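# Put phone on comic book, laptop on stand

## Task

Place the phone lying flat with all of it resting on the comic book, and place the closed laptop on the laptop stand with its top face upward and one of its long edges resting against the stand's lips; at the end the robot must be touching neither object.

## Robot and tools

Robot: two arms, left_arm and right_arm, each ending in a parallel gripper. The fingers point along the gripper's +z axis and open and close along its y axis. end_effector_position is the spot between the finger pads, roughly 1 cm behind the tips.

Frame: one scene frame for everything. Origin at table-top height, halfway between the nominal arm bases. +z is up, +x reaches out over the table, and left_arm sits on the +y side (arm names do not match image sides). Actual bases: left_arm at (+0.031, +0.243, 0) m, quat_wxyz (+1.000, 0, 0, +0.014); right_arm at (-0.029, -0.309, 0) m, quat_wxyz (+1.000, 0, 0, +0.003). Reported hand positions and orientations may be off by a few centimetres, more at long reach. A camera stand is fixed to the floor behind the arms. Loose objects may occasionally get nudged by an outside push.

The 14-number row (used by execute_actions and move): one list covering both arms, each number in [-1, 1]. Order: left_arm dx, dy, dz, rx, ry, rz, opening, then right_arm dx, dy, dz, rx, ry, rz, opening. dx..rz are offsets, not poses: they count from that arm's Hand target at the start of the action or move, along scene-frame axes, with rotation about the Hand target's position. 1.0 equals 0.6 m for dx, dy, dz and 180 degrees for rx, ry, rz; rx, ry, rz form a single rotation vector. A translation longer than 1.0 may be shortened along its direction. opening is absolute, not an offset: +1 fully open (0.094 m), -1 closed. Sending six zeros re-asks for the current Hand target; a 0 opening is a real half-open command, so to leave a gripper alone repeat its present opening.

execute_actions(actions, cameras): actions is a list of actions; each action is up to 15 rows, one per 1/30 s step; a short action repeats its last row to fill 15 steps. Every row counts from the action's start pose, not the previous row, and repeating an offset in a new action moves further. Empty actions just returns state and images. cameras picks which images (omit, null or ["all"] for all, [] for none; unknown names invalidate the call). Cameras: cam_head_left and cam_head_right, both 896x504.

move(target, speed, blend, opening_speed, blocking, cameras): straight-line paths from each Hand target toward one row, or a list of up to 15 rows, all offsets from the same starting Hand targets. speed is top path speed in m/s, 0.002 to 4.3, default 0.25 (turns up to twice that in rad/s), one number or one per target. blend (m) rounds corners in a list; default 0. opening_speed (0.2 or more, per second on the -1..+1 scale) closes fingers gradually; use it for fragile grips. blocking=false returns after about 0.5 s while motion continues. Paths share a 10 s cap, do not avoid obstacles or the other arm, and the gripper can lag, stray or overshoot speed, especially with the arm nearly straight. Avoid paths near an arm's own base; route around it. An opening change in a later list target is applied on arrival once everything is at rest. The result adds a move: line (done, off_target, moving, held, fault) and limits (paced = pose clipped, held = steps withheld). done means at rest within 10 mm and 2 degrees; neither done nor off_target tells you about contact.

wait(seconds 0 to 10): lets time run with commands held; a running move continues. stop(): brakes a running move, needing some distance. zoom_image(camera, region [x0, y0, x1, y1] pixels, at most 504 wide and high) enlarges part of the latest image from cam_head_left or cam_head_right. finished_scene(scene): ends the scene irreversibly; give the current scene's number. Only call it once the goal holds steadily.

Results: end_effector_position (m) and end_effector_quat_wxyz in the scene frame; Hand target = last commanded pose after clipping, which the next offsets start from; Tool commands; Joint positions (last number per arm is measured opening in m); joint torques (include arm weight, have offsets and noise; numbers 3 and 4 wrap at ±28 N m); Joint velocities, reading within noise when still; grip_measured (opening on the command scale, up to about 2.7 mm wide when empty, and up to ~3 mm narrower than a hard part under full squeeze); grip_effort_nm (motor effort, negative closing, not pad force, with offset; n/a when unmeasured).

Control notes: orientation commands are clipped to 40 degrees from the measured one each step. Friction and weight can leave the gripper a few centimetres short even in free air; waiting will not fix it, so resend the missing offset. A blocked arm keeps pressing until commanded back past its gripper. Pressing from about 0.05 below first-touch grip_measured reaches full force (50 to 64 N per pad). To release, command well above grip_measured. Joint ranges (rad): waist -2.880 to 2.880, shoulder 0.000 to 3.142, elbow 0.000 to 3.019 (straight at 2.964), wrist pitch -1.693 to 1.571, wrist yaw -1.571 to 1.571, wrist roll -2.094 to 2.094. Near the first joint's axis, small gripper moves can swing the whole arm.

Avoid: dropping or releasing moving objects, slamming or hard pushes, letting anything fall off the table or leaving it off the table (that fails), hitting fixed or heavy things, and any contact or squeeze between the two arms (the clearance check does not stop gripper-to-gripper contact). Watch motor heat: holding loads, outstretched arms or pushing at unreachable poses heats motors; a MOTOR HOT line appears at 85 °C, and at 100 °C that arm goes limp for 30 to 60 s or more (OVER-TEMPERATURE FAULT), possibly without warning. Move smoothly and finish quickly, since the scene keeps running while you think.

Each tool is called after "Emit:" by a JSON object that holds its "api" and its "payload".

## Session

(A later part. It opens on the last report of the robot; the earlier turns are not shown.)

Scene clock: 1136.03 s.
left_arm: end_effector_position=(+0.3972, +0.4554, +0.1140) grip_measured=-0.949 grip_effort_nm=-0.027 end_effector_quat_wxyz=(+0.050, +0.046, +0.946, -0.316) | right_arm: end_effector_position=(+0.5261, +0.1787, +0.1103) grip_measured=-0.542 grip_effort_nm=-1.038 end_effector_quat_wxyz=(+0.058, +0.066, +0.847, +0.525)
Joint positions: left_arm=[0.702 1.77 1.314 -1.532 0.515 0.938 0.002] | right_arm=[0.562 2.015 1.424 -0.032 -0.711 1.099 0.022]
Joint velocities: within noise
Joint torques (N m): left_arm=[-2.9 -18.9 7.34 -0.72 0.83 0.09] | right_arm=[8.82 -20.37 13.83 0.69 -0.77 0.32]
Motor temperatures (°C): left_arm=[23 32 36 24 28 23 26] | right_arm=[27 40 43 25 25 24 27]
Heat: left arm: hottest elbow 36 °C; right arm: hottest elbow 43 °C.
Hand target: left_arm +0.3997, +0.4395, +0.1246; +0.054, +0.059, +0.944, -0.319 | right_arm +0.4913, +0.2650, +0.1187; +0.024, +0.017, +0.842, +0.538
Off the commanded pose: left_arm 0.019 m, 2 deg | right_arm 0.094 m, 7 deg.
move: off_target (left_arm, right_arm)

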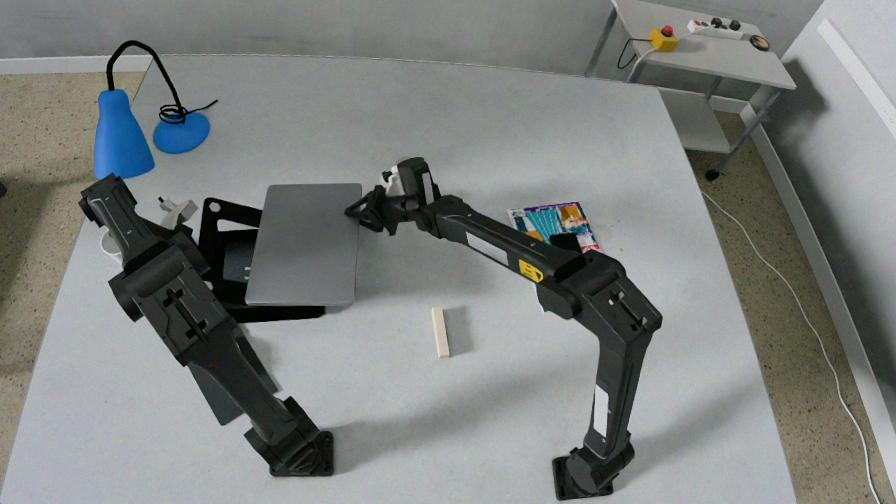

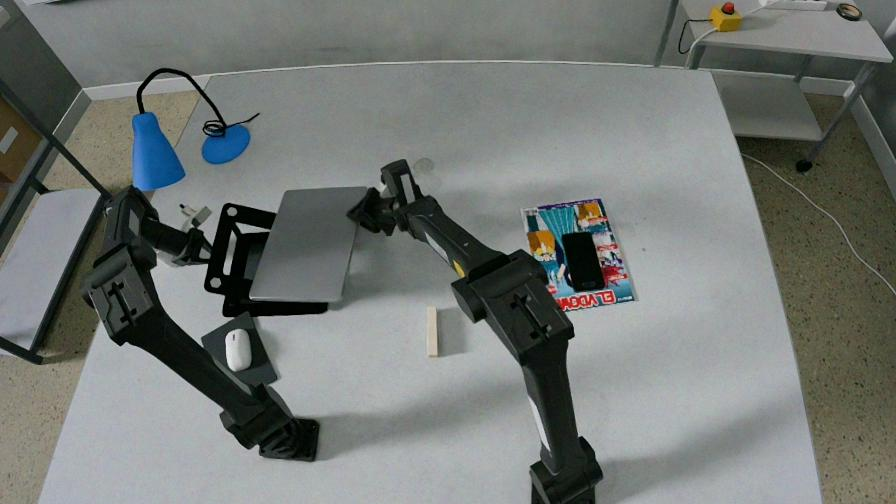

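Emit:
{"api": "move", "payload": {"target": [[0,0,0,0,0,0,-0.95,-0.1,0.12,0.0,0,0.02,0.02,-0.95]], "speed": 0.12}}

Emit:
{"api": "zoom_image", "payload": {"camera": "cam_head_right", "region": [150, 150, 450, 400]}}

Scene clock: 1140.40 s.
left_arm: end_effector_position=(+0.3946, +0.4600, +0.1132) grip_measured=-0.949 grip_effort_nm=-0.027 end_effector_quat_wxyz=(+0.050, +0.041, +0.948, -0.313) | right_arm: end_effector_position=(+0.4888, +0.2501, +0.1369) grip_measured=-0.530 grip_effort_nm=-1.043 end_effector_quat_wxyz=(+0.035, +0.055, +0.840, +0.539)
Joint positions: left_arm=[0.712 1.77 1.314 -1.53 0.508 0.937 0.002] | right_arm=[0.676 2.02 1.49 -0.033 -0.677 1.195 0.022]
Joint velocities: within noise
Joint torques (N m): left_arm=[-5.13 -18.9 7.31 -0.94 1.11 0.12] | right_arm=[9.47 -19.31 12.94 0.61 -0.94 0.24]
Motor temperatures (°C): left_arm=[23 32 36 24 28 23 26] | right_arm=[27 40 44 25 26 24 28]
Heat: left arm: hottest elbow 36 °C; right arm: hottest elbow 44 °C.
Hand target: left_arm +0.3998, +0.4394, +0.1246; +0.054, +0.059, +0.944, -0.319 | right_arm +0.4313, +0.3370, +0.1185; -0.019, +0.007, +0.843, +0.538
Off the commanded pose: left_arm 0.024 m, 2 deg | right_arm 0.106 m, 8 deg.
move: off_target (left_arm, right_arm)

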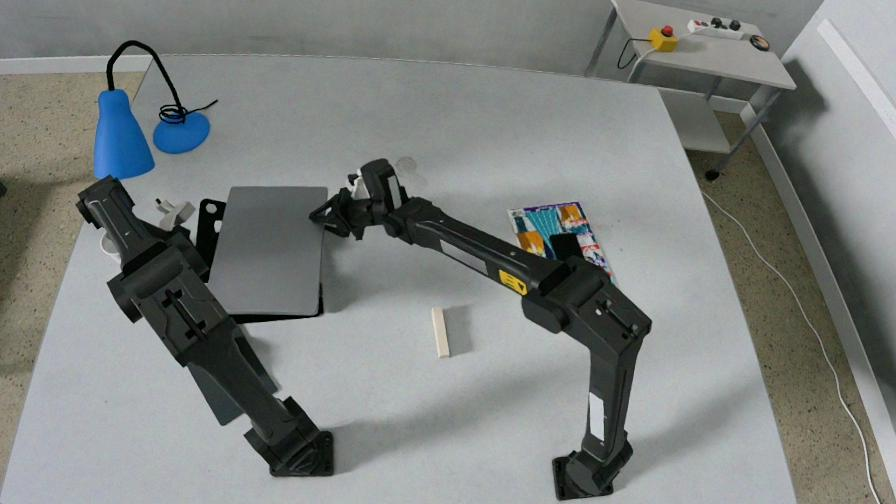

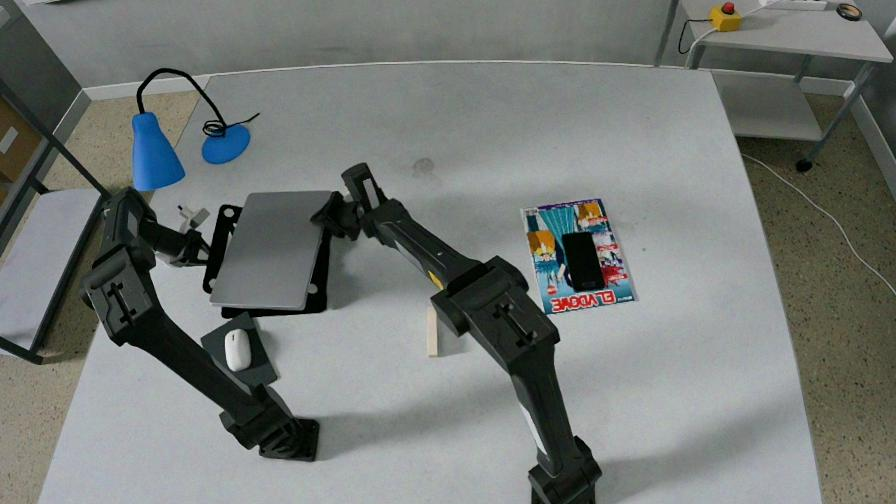

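Scaled by 1.680.

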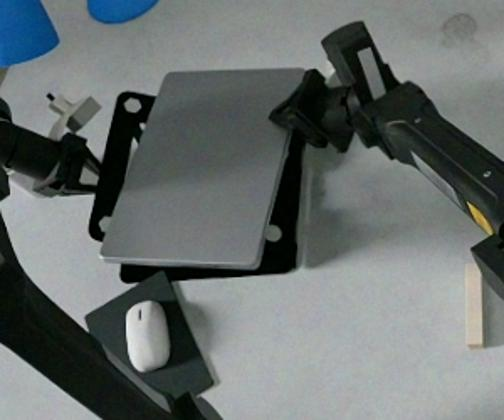

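Emit:
{"api": "move", "payload": {"target": [[0,0.02,0,0,0,0,-0.95,0.0,-0.03,-0.12,0.07,0.0,0.03,-0.95]], "speed": 0.1}}

Emit:
{"api": "zoom_image", "payload": {"camera": "cam_head_right", "region": [150, 150, 450, 400]}}

Emit:
{"api": "zoom_image", "payload": {"camera": "cam_head_left", "region": [150, 150, 450, 400]}}

Scene clock: 1148.67 s.
left_arm: end_effector_position=(+0.3940, +0.4609, +0.1131) grip_measured=-0.949 grip_effort_nm=-0.027 end_effector_quat_wxyz=(+0.050, +0.043, +0.948, -0.312) | right_arm: end_effector_position=(+0.4899, +0.2740, +0.0928) grip_measured=-0.516 grip_effort_nm=-1.038 end_effector_quat_wxyz=(+0.012, -0.004, +0.767, +0.642)
Joint positions: left_arm=[0.714 1.77 1.314 -1.53 0.506 0.943 0.002] | right_arm=[0.669 2.207 1.49 0.442 -0.865 1.337 0.023]
Joint velocities: within noise
Joint torques (N m): left_arm=[-2.67 -17.96 9.95 -1.37 0.95 0.19] | right_arm=[6.53 -21.13 7.3 0.77 -1.24 -0.1]
Motor temperatures (°C): left_arm=[23 32 36 24 29 23 26] | right_arm=[27 41 46 25 26 24 28]
Heat: left arm: hottest elbow 36 °C; right arm: hottest elbow 46 °C.
Hand target: left_arm +0.3997, +0.4515, +0.1246; +0.053, +0.058, +0.944, -0.319 | right_arm +0.4312, +0.3190, +0.0467; -0.045, -0.035, +0.778, +0.625
Off the commanded pose: left_arm 0.016 m, 2 deg | right_arm 0.087 m, 8 deg.
move: off_target (left_arm, right_arm)

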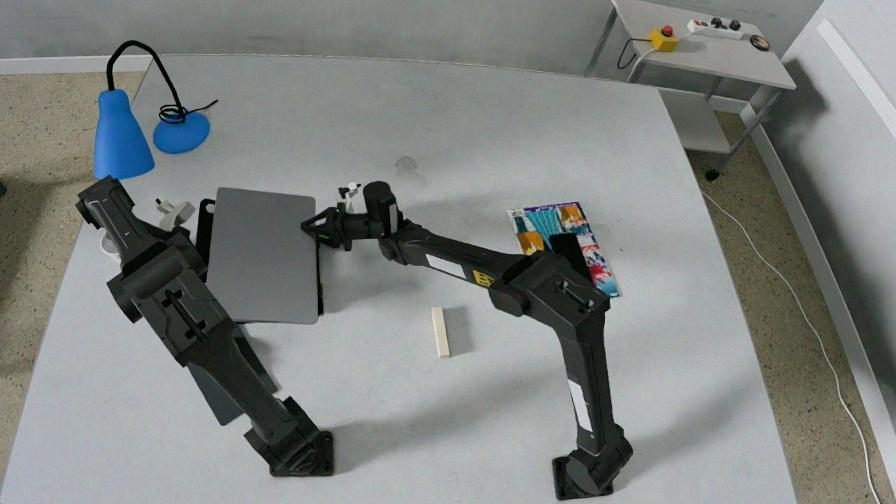

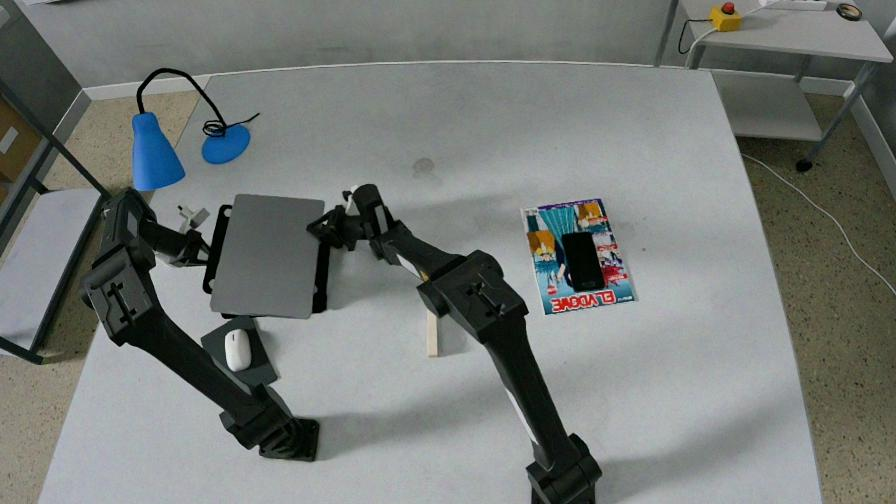

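Scaled by 1.680.

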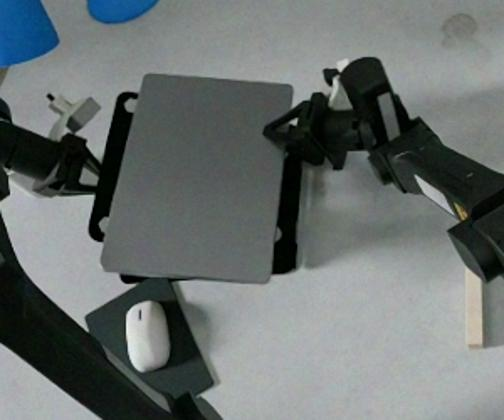

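Scaled by 1.680.

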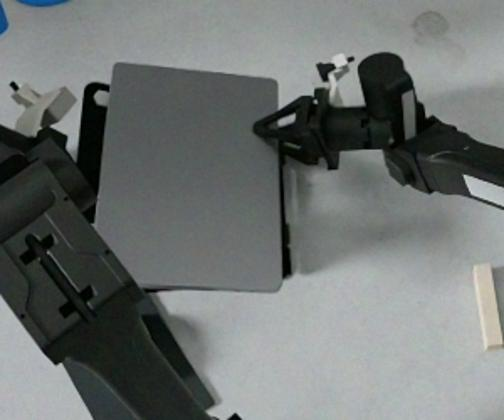

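Emit:
{"api": "move", "payload": {"target": [[0,0.03,0.22,0,0,0,-0.95,0.08,-0.05,0.03,0,0,0,-0.95],[0.05,-0.22,0.22,0,0,0,-0.95,0.08,-0.05,0.03,0,0,0,-0.95],[0.05,-0.22,-0.03,0,0,0,-0.95,0.08,-0.05,0.03,0,0,0,-0.95]], "speed": [0.25,0.25,0.1]}}

Emit:
{"api": "zoom_image", "payload": {"camera": "cam_head_right", "region": [150, 150, 450, 400]}}

Scene clock: 1159.03 s.
left_arm: end_effector_position=(+0.4304, +0.3220, +0.1183) grip_measured=-0.949 grip_effort_nm=-0.017 end_effector_quat_wxyz=(+0.060, +0.060, +0.944, -0.318) | right_arm: end_effector_position=(+0.4943, +0.2634, +0.0907) grip_measured=-0.514 grip_effort_nm=-1.038 end_effector_quat_wxyz=(-0.009, -0.037, +0.770, +0.637)
Joint positions: left_arm=[0.419 1.62 1.136 -1.329 0.62 0.653 0.002] | right_arm=[0.641 2.218 1.526 0.357 -0.961 1.259 0.023]
Joint velocities: within noise
Joint torques (N m): left_arm=[-1.26 -13.86 7.31 0.55 0.2 -0.01] | right_arm=[3.19 -21.89 10.33 0.03 -0.35 0.23]
Motor temperatures (°C): left_arm=[23 31 36 24 29 23 26] | right_arm=[27 41 45 25 27 24 28]
Heat: left arm: hottest elbow 36 °C; right arm: hottest elbow 45 °C.
Hand target: left_arm +0.4298, +0.3194, +0.1067; +0.054, +0.059, +0.944, -0.319 | right_arm +0.4793, +0.2891, +0.0646; -0.045, -0.035, +0.778, +0.625
Off the commanded pose: left_arm 0.012 m, 1 deg | right_arm 0.039 m, 4 deg.
move: off_target (left_arm, right_arm)

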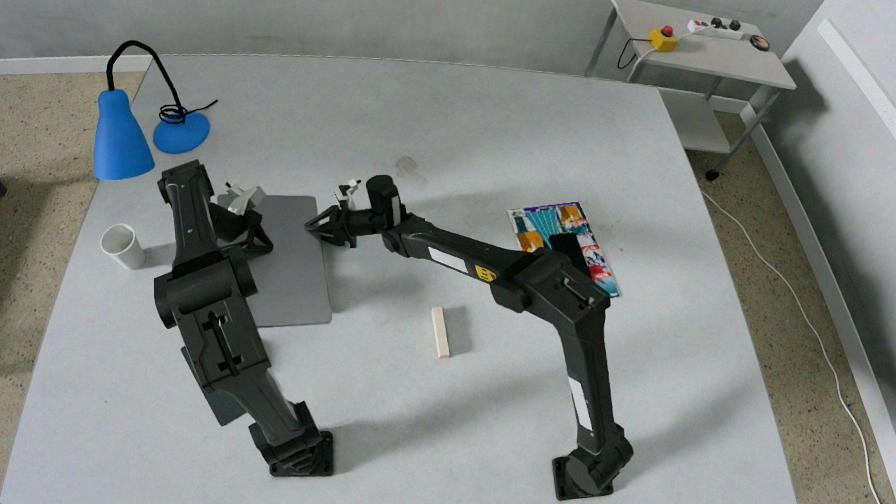

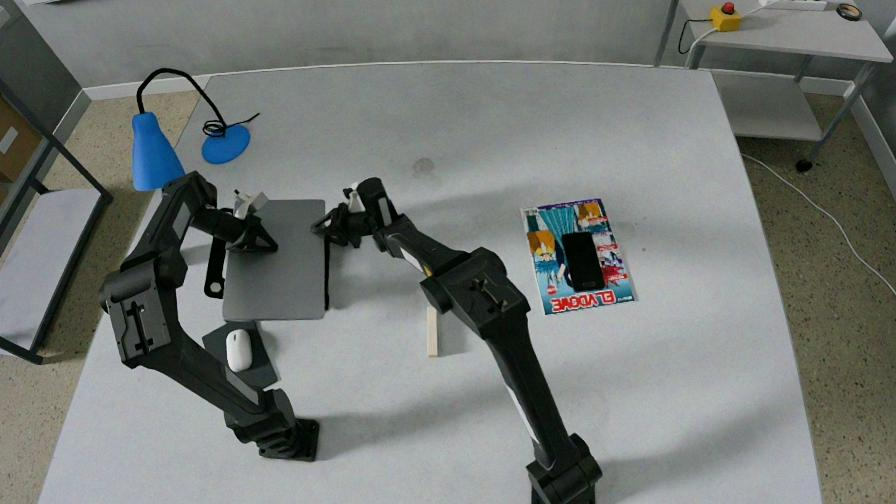

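Scaled by 1.680.

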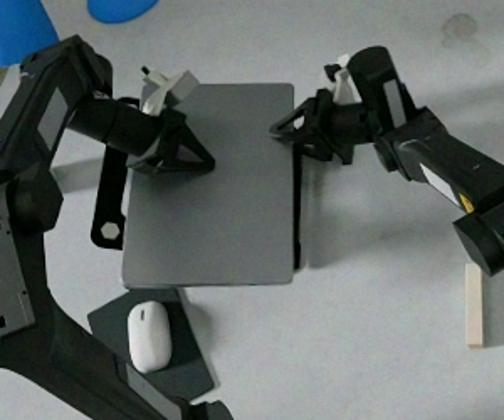

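Emit:
{"api": "move", "payload": {"target": [[0,0,0.07,0,0,0,-0.95,-0.01,0.05,0.03,0,0,-0.1,-0.95]], "speed": 0.1}}

Emit:
{"api": "zoom_image", "payload": {"camera": "cam_head_right", "region": [150, 150, 450, 400]}}

Scene clock: 1164.20 s.
left_arm: end_effector_position=(+0.4164, +0.3155, +0.1273) grip_measured=-0.949 grip_effort_nm=-0.017 end_effector_quat_wxyz=(+0.034, +0.050, +0.941, -0.332) | right_arm: end_effector_position=(+0.4918, +0.3052, +0.0860) grip_measured=-0.502 grip_effort_nm=-1.038 end_effector_quat_wxyz=(+0.083, +0.057, +0.770, +0.630)
Joint positions: left_arm=[0.419 1.607 1.136 -1.404 0.619 0.652 0.002] | right_arm=[0.74 2.216 1.486 0.493 -0.607 1.376 0.023]
Joint velocities: within noise
Joint torques (N m): left_arm=[-2.14 -16.44 12.68 -0.64 0.28 -0.04] | right_arm=[2.84 -26.4 6.79 0.77 0.83 0.8]
Motor temperatures (°C): left_arm=[23 31 36 24 29 23 26] | right_arm=[27 42 44 25 26 24 28]
Heat: left arm: hottest elbow 36 °C; right arm: hottest elbow 44 °C.
Hand target: left_arm +0.4297, +0.3194, +0.1486; +0.053, +0.059, +0.944, -0.319 | right_arm +0.4731, +0.3192, +0.0827; +0.053, +0.087, +0.774, +0.625
Off the commanded pose: left_arm 0.025 m, 3 deg | right_arm 0.023 m, 5 deg.
move: off_target (left_arm, right_arm)

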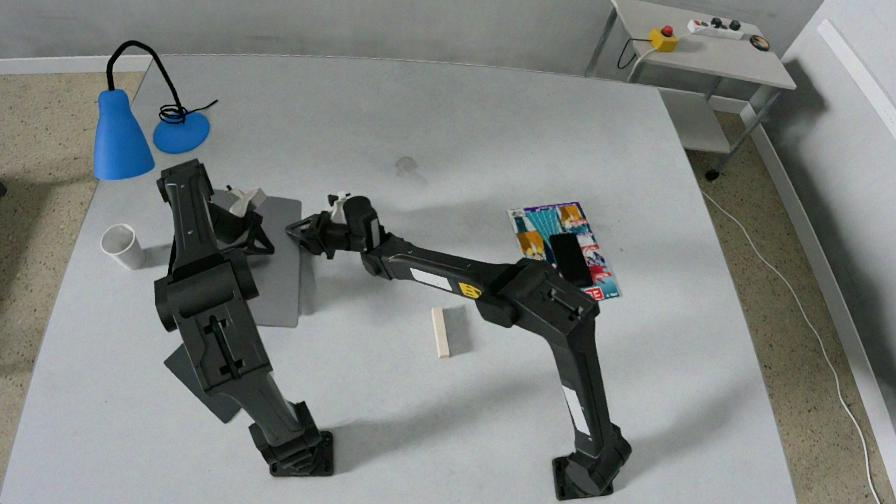

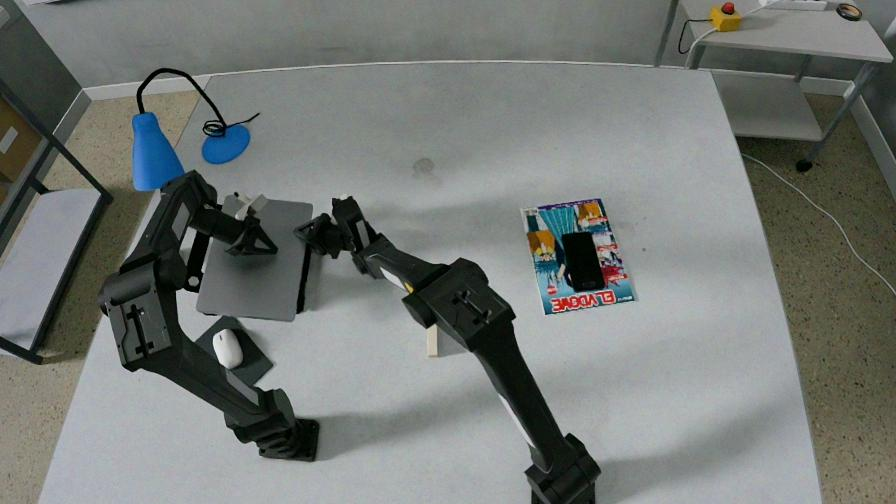

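Scaled by 1.680.

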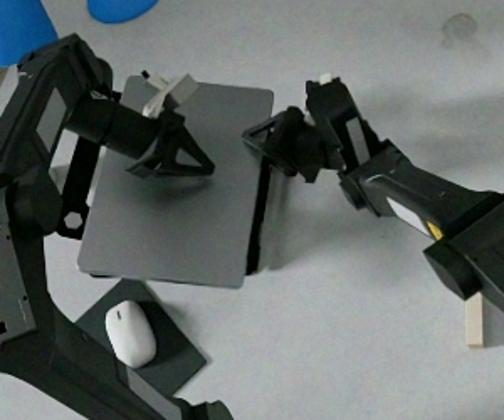

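Emit:
{"api": "move", "payload": {"target": [[0,0,-0.09,0,0,0,-0.95,0,-0.04,0.0,0,0,0,-0.95],[0,0,-0.1,0,0,0,-0.95,0,-0.04,0.0,0,0,0,0.1]], "speed": 0.1, "opening_speed": 1.0}}

Emit:
{"api": "zoom_image", "payload": {"camera": "cam_head_right", "region": [150, 150, 450, 400]}}

Emit:
{"api": "zoom_image", "payload": {"camera": "cam_head_left", "region": [150, 150, 450, 400]}}

Scene clock: 1171.33 s.
left_arm: end_effector_position=(+0.4320, +0.3229, +0.0970) grip_measured=-0.949 grip_effort_nm=-0.012 end_effector_quat_wxyz=(+0.061, +0.061, +0.945, -0.317) | right_arm: end_effector_position=(+0.4725, +0.2826, +0.0453) grip_measured=+0.098 grip_effort_nm=0.056 end_effector_quat_wxyz=(+0.050, +0.098, +0.791, +0.601)
Joint positions: left_arm=[0.419 1.65 1.111 -1.27 0.619 0.652 0.002] | right_arm=[0.737 2.207 1.392 0.48 -0.596 1.419 0.052]
Joint velocities: within noise
Joint torques (N m): left_arm=[-1.73 -13.51 7.49 0.31 0.24 -0.01] | right_arm=[1.2 -27.58 8.35 2.17 -0.43 0.32]
Motor temperatures (°C): left_arm=[23 31 36 24 28 23 26] | right_arm=[27 42 43 25 26 24 28]
Heat: left arm: hottest elbow 36 °C; right arm: hottest elbow 43 °C.
Hand target: left_arm +0.4297, +0.3195, +0.0887; +0.054, +0.059, +0.944, -0.319 | right_arm +0.4733, +0.2950, +0.0825; +0.053, +0.087, +0.774, +0.625
Off the commanded pose: left_arm 0.009 m, 1 deg | right_arm 0.039 m, 4 deg.
move: off_target (right_arm); target 2's new opening was sent with right_arm's hand 0.009 m and 3 deg from that target

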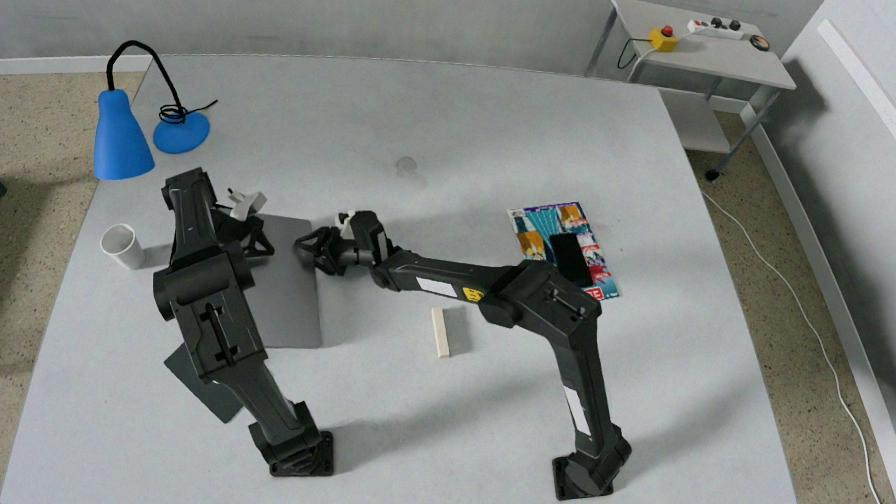

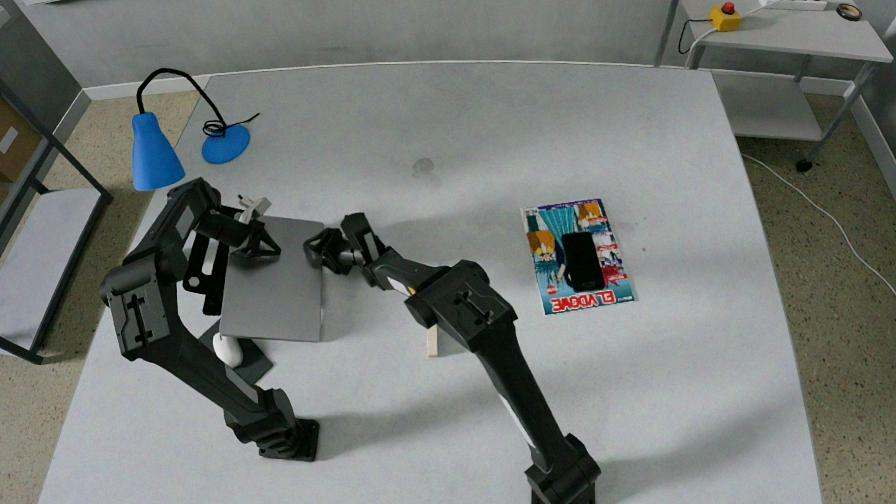

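Scaled by 1.680.

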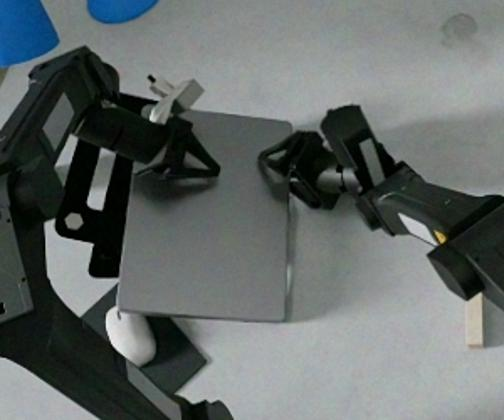

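Scaled by 1.680.

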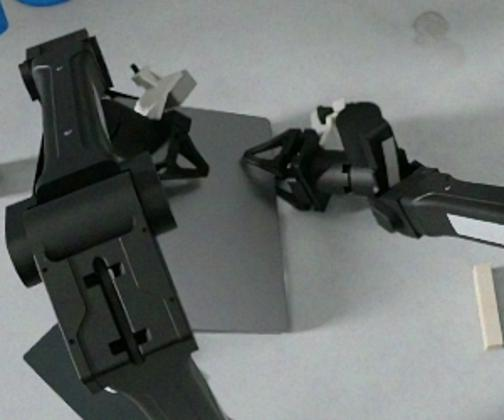

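Emit:
{"api": "move", "payload": {"target": [[0,0,0.0,0,0,0,-0.95,0,0.02,0.0,0,0,0,-0.95],[0,0,0.3,0,0,0,-0.95,0,0.02,0.0,0,0,0,-0.95],[-0.05,0.38,0.3,0,0,0,-0.95,0,0.02,0,0,0,0,-0.95],[-0.05,0.38,0.06,0,0,0,-0.95,0,0.02,0,0,0,0,-0.95],[-0.05,0.29,0.06,0,0,0,-0.95,0,0.02,0,0,0,0,-0.95]], "speed": [0.1,0.3,0.3,0.3,0.1]}}

Emit:
{"api": "zoom_image", "payload": {"camera": "cam_head_right", "region": [150, 150, 450, 400]}}

Scene clock: 1180.77 s.
left_arm: end_effector_position=(+0.3961, +0.5156, +0.1128) grip_measured=-0.949 grip_effort_nm=-0.012 end_effector_quat_wxyz=(+0.054, +0.043, +0.947, -0.314) | right_arm: end_effector_position=(+0.4767, +0.2815, +0.0539) grip_measured=-0.393 grip_effort_nm=-1.038 end_effector_quat_wxyz=(+0.066, +0.086, +0.787, +0.607)
Joint positions: left_arm=[0.792 1.872 1.457 -1.608 0.483 1.024 0.002] | right_arm=[0.733 2.199 1.392 0.496 -0.593 1.393 0.029]
Joint velocities: within noise
Joint torques (N m): left_arm=[-3.9 -21.83 6.48 -0.77 0.79 0.1] | right_arm=[2.43 -25.82 10.29 1.28 -0.1 0.59]
Motor temperatures (°C): left_arm=[23 30 36 24 28 23 26] | right_arm=[27 43 42 25 26 24 28]
Heat: left arm: hottest elbow 36 °C; right arm: hottest shoulder 43 °C.
Hand target: left_arm +0.3997, +0.4935, +0.1246; +0.054, +0.058, +0.944, -0.319 | right_arm +0.4731, +0.3072, +0.0828; +0.053, +0.087, +0.774, +0.625
Off the commanded pose: left_arm 0.025 m, 2 deg | right_arm 0.039 m, 3 deg.
move: off_target (left_arm, right_arm)

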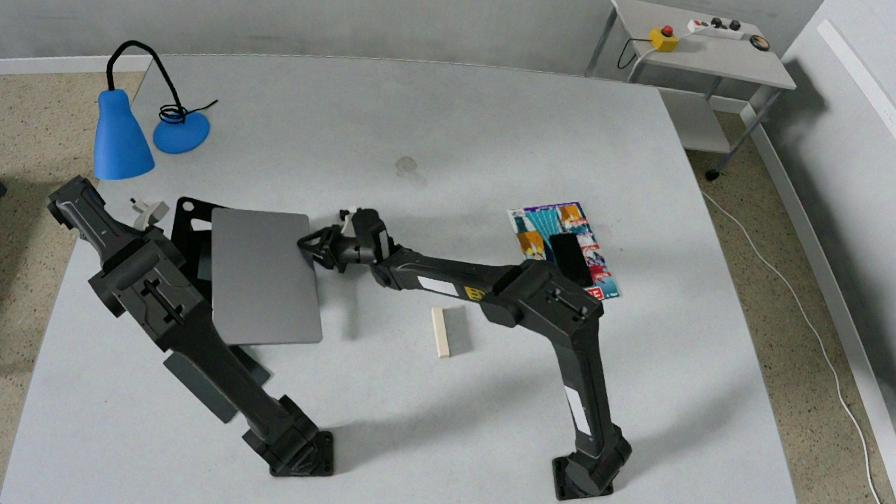

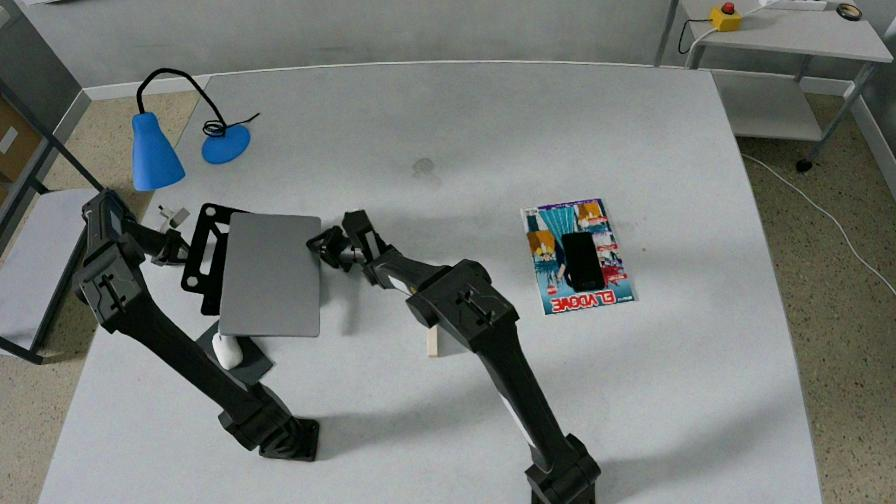

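Scaled by 1.680.

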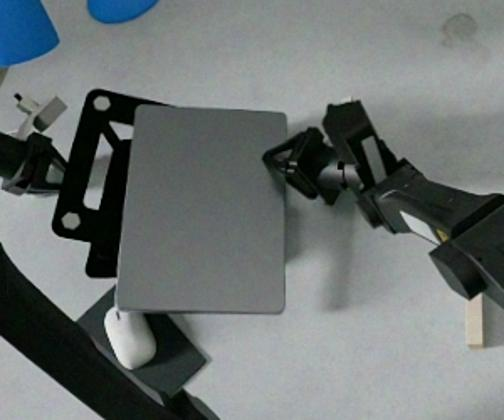

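Emit:
{"api": "move", "payload": {"target": [[0,0,0,0,0,0,-0.95,0,-0.03,0.09,-0.03,0,0,-0.95],[0,0,0,0,0,0,-0.95,0.12,-0.03,0.09,-0.03,0,-0.04,-0.95]], "speed": 0.12}}

Emit:
{"api": "zoom_image", "payload": {"camera": "cam_head_right", "region": [150, 150, 450, 400]}}

Scene clock: 1186.67 s.
left_arm: end_effector_position=(+0.3963, +0.5155, +0.1131) grip_measured=-0.949 grip_effort_nm=-0.017 end_effector_quat_wxyz=(+0.054, +0.042, +0.947, -0.315) | right_arm: end_effector_position=(+0.5123, +0.2669, +0.0908) grip_measured=-0.437 grip_effort_nm=-1.023 end_effector_quat_wxyz=(+0.092, +0.107, +0.820, +0.555)
Joint positions: left_arm=[0.792 1.872 1.457 -1.608 0.484 1.023 0.002] | right_arm=[0.701 2.123 1.473 0.212 -0.526 1.305 0.026]
Joint velocities: within noise
Joint torques (N m): left_arm=[-4.72 -21.19 6.46 -1.09 0.73 0.07] | right_arm=[0.26 -24.64 15.38 1.06 0.33 0.88]
Motor temperatures (°C): left_arm=[23 30 36 24 28 23 26] | right_arm=[27 43 42 25 26 24 28]
Heat: left arm: hottest elbow 36 °C; right arm: hottest shoulder 43 °C.
Hand target: left_arm +0.3998, +0.4935, +0.1247; +0.054, +0.059, +0.944, -0.319 | right_arm +0.5451, +0.2892, +0.1368; +0.096, +0.133, +0.796, +0.583
Off the commanded pose: left_arm 0.025 m, 2 deg | right_arm 0.061 m, 5 deg.
move: off_target (left_arm, right_arm)

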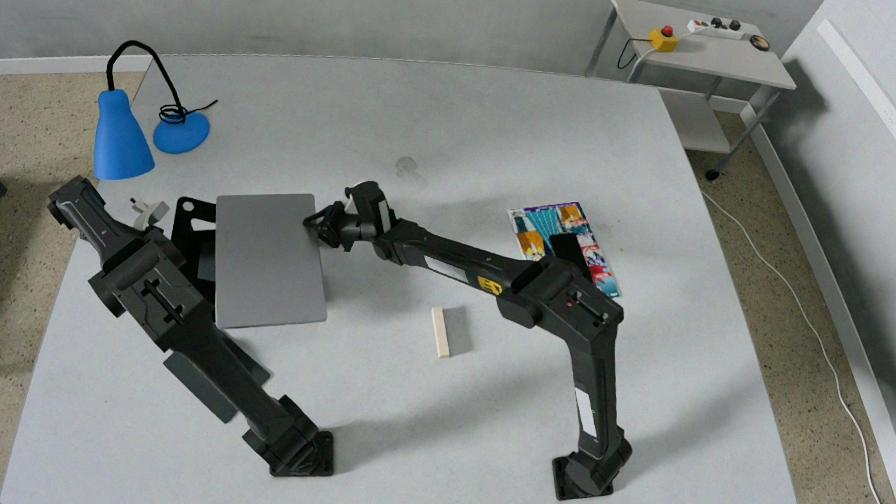

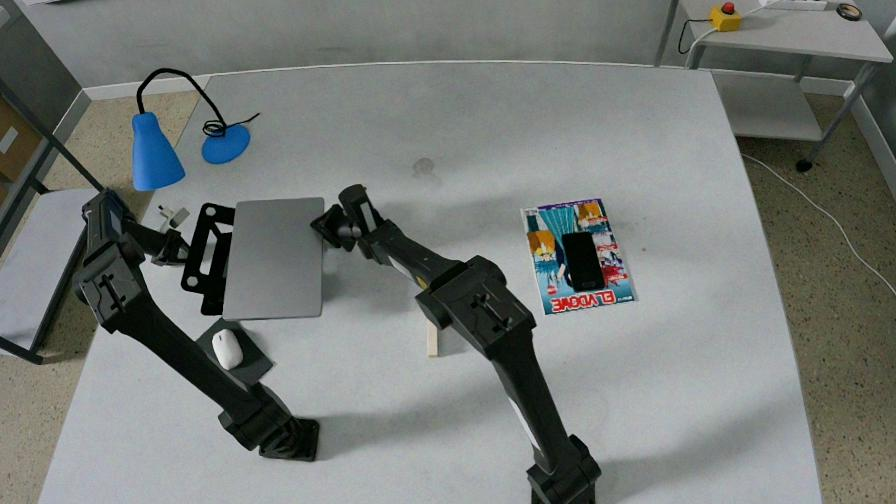

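Scaled by 1.680.

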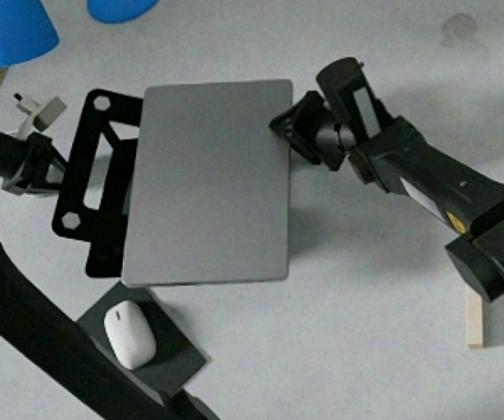

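Emit:
{"api": "move", "payload": {"target": [[0,0,0,0,0,0,-0.95,-0.03,0.11,0.0,0.03,0,-0.1,-0.95]], "speed": 0.12}}

Emit:
{"api": "zoom_image", "payload": {"camera": "cam_head_right", "region": [150, 150, 450, 400]}}

Scene clock: 1190.60 s.
left_arm: end_effector_position=(+0.3964, +0.5158, +0.1129) grip_measured=-0.949 grip_effort_nm=-0.017 end_effector_quat_wxyz=(+0.054, +0.042, +0.947, -0.314) | right_arm: end_effector_position=(+0.5231, +0.2910, +0.0702) grip_measured=-0.478 grip_effort_nm=-1.043 end_effector_quat_wxyz=(+0.185, +0.281, +0.775, +0.535)
Joint positions: left_arm=[0.792 1.872 1.457 -1.607 0.483 1.022 0.002] | right_arm=[0.807 2.17 1.473 0.33 -0.072 1.558 0.025]
Joint velocities: within noise
Joint torques (N m): left_arm=[-3.9 -21.3 6.34 -1.01 0.73 0.1] | right_arm=[3.66 -25.52 15.86 2.48 -0.3 0.49]
Motor temperatures (°C): left_arm=[23 30 36 24 28 23 26] | right_arm=[27 43 44 25 25 24 28]
Heat: left arm: hottest elbow 36 °C; right arm: hottest elbow 44 °C.
Hand target: left_arm +0.3998, +0.4935, +0.1246; +0.054, +0.058, +0.944, -0.319 | right_arm +0.5272, +0.3551, +0.1367; +0.180, +0.260, +0.737, +0.598
Off the commanded pose: left_arm 0.025 m, 2 deg | right_arm 0.093 m, 9 deg.
move: off_target (left_arm, right_arm)

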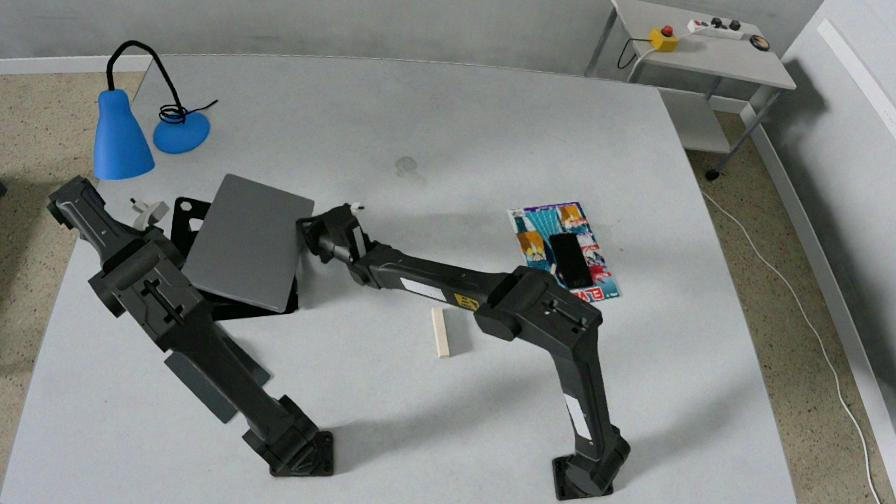

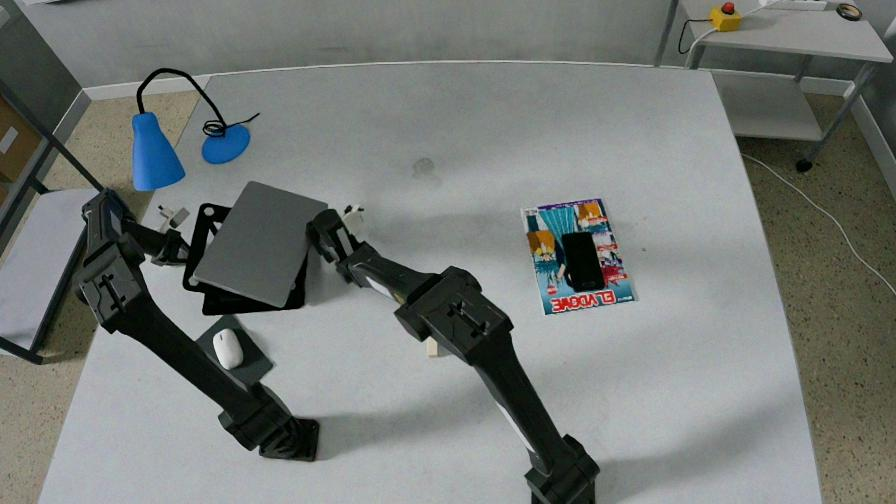

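Scaled by 1.680.

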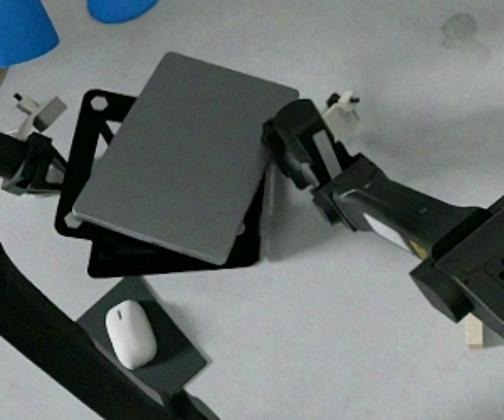

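Emit:
{"api": "move", "payload": {"target": [[0,0,0,0,0,0,-0.95,-0.05,0.08,0.05,0,0,0.06,-0.95]], "speed": 0.12}}

Emit:
{"api": "zoom_image", "payload": {"camera": "cam_head_right", "region": [150, 150, 450, 400]}}

Scene clock: 1195.20 s.
left_arm: end_effector_position=(+0.3951, +0.5152, +0.1120) grip_measured=-0.949 grip_effort_nm=-0.017 end_effector_quat_wxyz=(+0.052, +0.042, +0.947, -0.314) | right_arm: end_effector_position=(+0.5213, +0.3212, +0.0977) grip_measured=-0.494 grip_effort_nm=-1.038 end_effector_quat_wxyz=(+0.138, +0.244, +0.781, +0.558)
Joint positions: left_arm=[0.792 1.871 1.454 -1.607 0.48 1.022 0.002] | right_arm=[0.807 2.18 1.567 0.259 -0.2 1.558 0.024]
Joint velocities: within noise
Joint torques (N m): left_arm=[-4.07 -21.3 6.74 -0.81 0.9 0.1] | right_arm=[6.07 -26.99 16.49 1.61 -1.09 0.17]
Motor temperatures (°C): left_arm=[23 30 35 24 28 23 26] | right_arm=[27 44 46 25 26 24 28]
Heat: left arm: hottest elbow 35 °C; right arm: hottest elbow 46 °C.
Hand target: left_arm +0.3997, +0.4935, +0.1247; +0.054, +0.059, +0.944, -0.319 | right_arm +0.4972, +0.4031, +0.1666; +0.123, +0.190, +0.758, +0.612
Off the commanded pose: left_arm 0.026 m, 2 deg | right_arm 0.110 m, 9 deg.
move: off_target (left_arm, right_arm)

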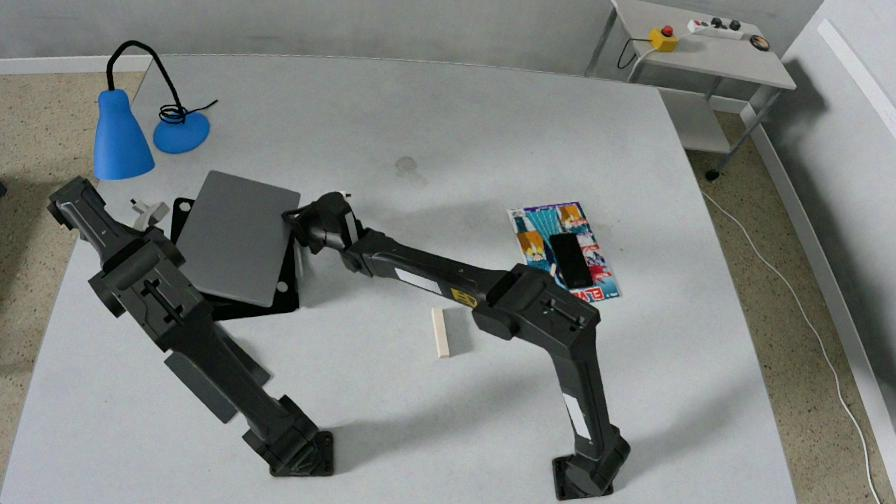

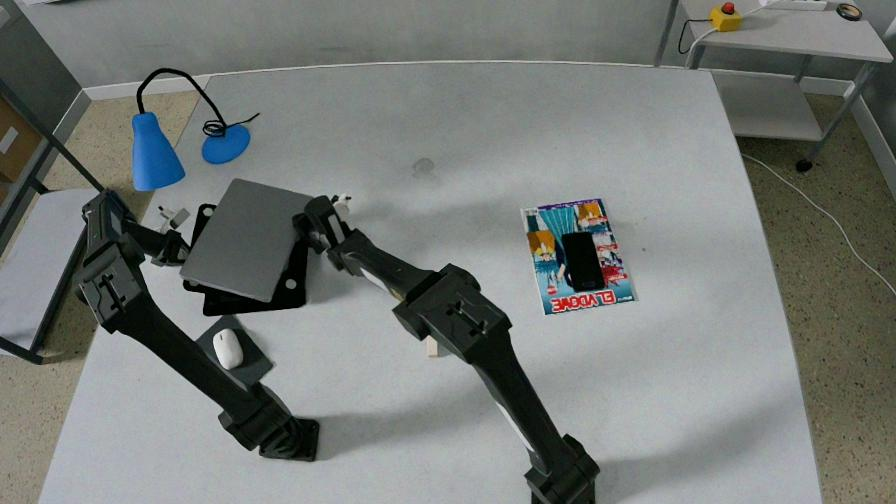

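Scaled by 1.680.

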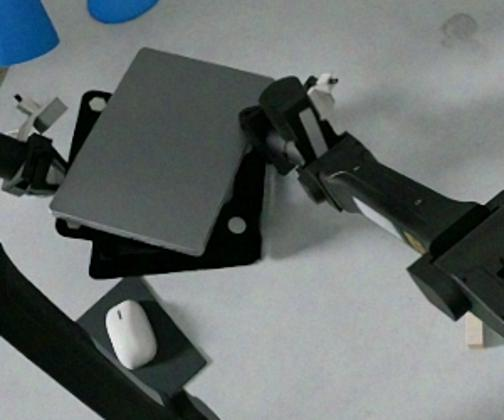

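Emit:
{"api": "move", "payload": {"target": [[0,0,0,0,0,0,-0.95,-0.05,-0.02,0.0,0,0,0.08,-0.95]], "speed": 0.12}}

Emit:
{"api": "zoom_image", "payload": {"camera": "cam_head_right", "region": [150, 150, 450, 400]}}

Scene clock: 1199.90 s.
left_arm: end_effector_position=(+0.3949, +0.5154, +0.1119) grip_measured=-0.949 grip_effort_nm=-0.012 end_effector_quat_wxyz=(+0.052, +0.042, +0.947, -0.314) | right_arm: end_effector_position=(+0.4967, +0.3296, +0.1053) grip_measured=-0.515 grip_effort_nm=-1.033 end_effector_quat_wxyz=(+0.053, +0.164, +0.791, +0.586)
Joint positions: left_arm=[0.792 1.871 1.454 -1.607 0.478 1.022 0.002] | right_arm=[0.784 2.18 1.572 0.259 -0.461 1.524 0.023]
Joint velocities: within noise
Joint torques (N m): left_arm=[-4.54 -21.13 6.76 -0.9 0.95 0.07] | right_arm=[5.19 -27.63 14.6 1.13 -1.63 -0.18]
Motor temperatures (°C): left_arm=[23 30 35 24 29 23 26] | right_arm=[27 45 47 25 26 24 28]
Heat: left arm: hottest elbow 35 °C; right arm: hottest elbow 47 °C.
Hand target: left_arm +0.3997, +0.4935, +0.1246; +0.054, +0.059, +0.944, -0.319 | right_arm +0.4671, +0.3912, +0.1667; +0.045, +0.093, +0.776, +0.622
Off the commanded pose: left_arm 0.026 m, 2 deg | right_arm 0.092 m, 9 deg.
move: off_target (left_arm, right_arm)

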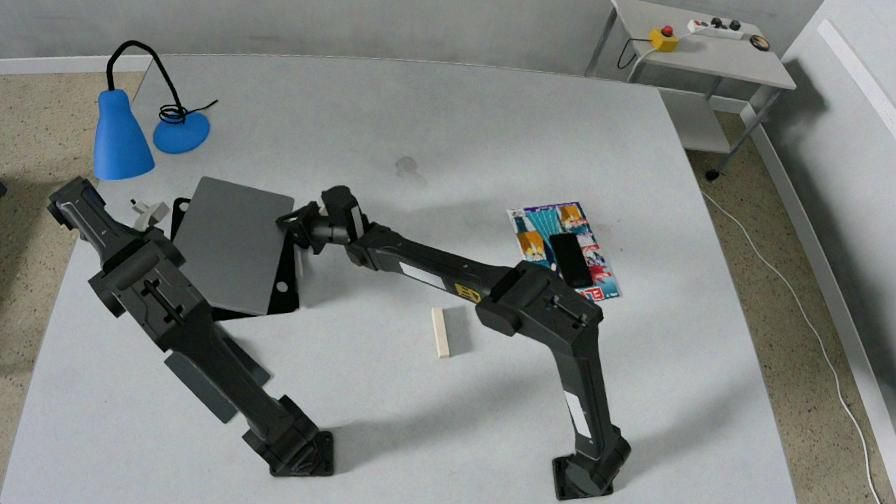

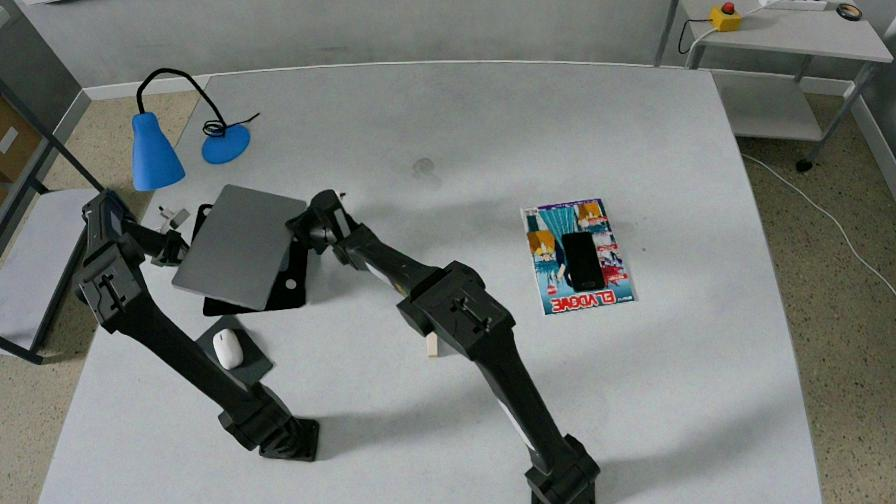

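Scaled by 1.680.

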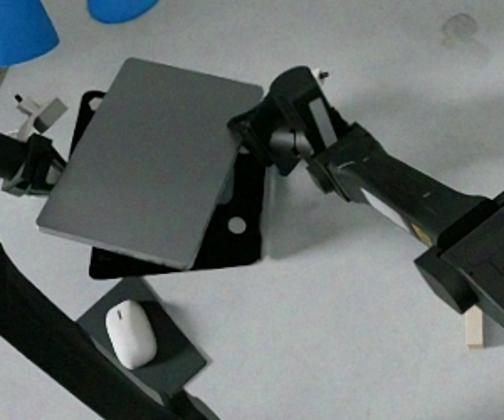

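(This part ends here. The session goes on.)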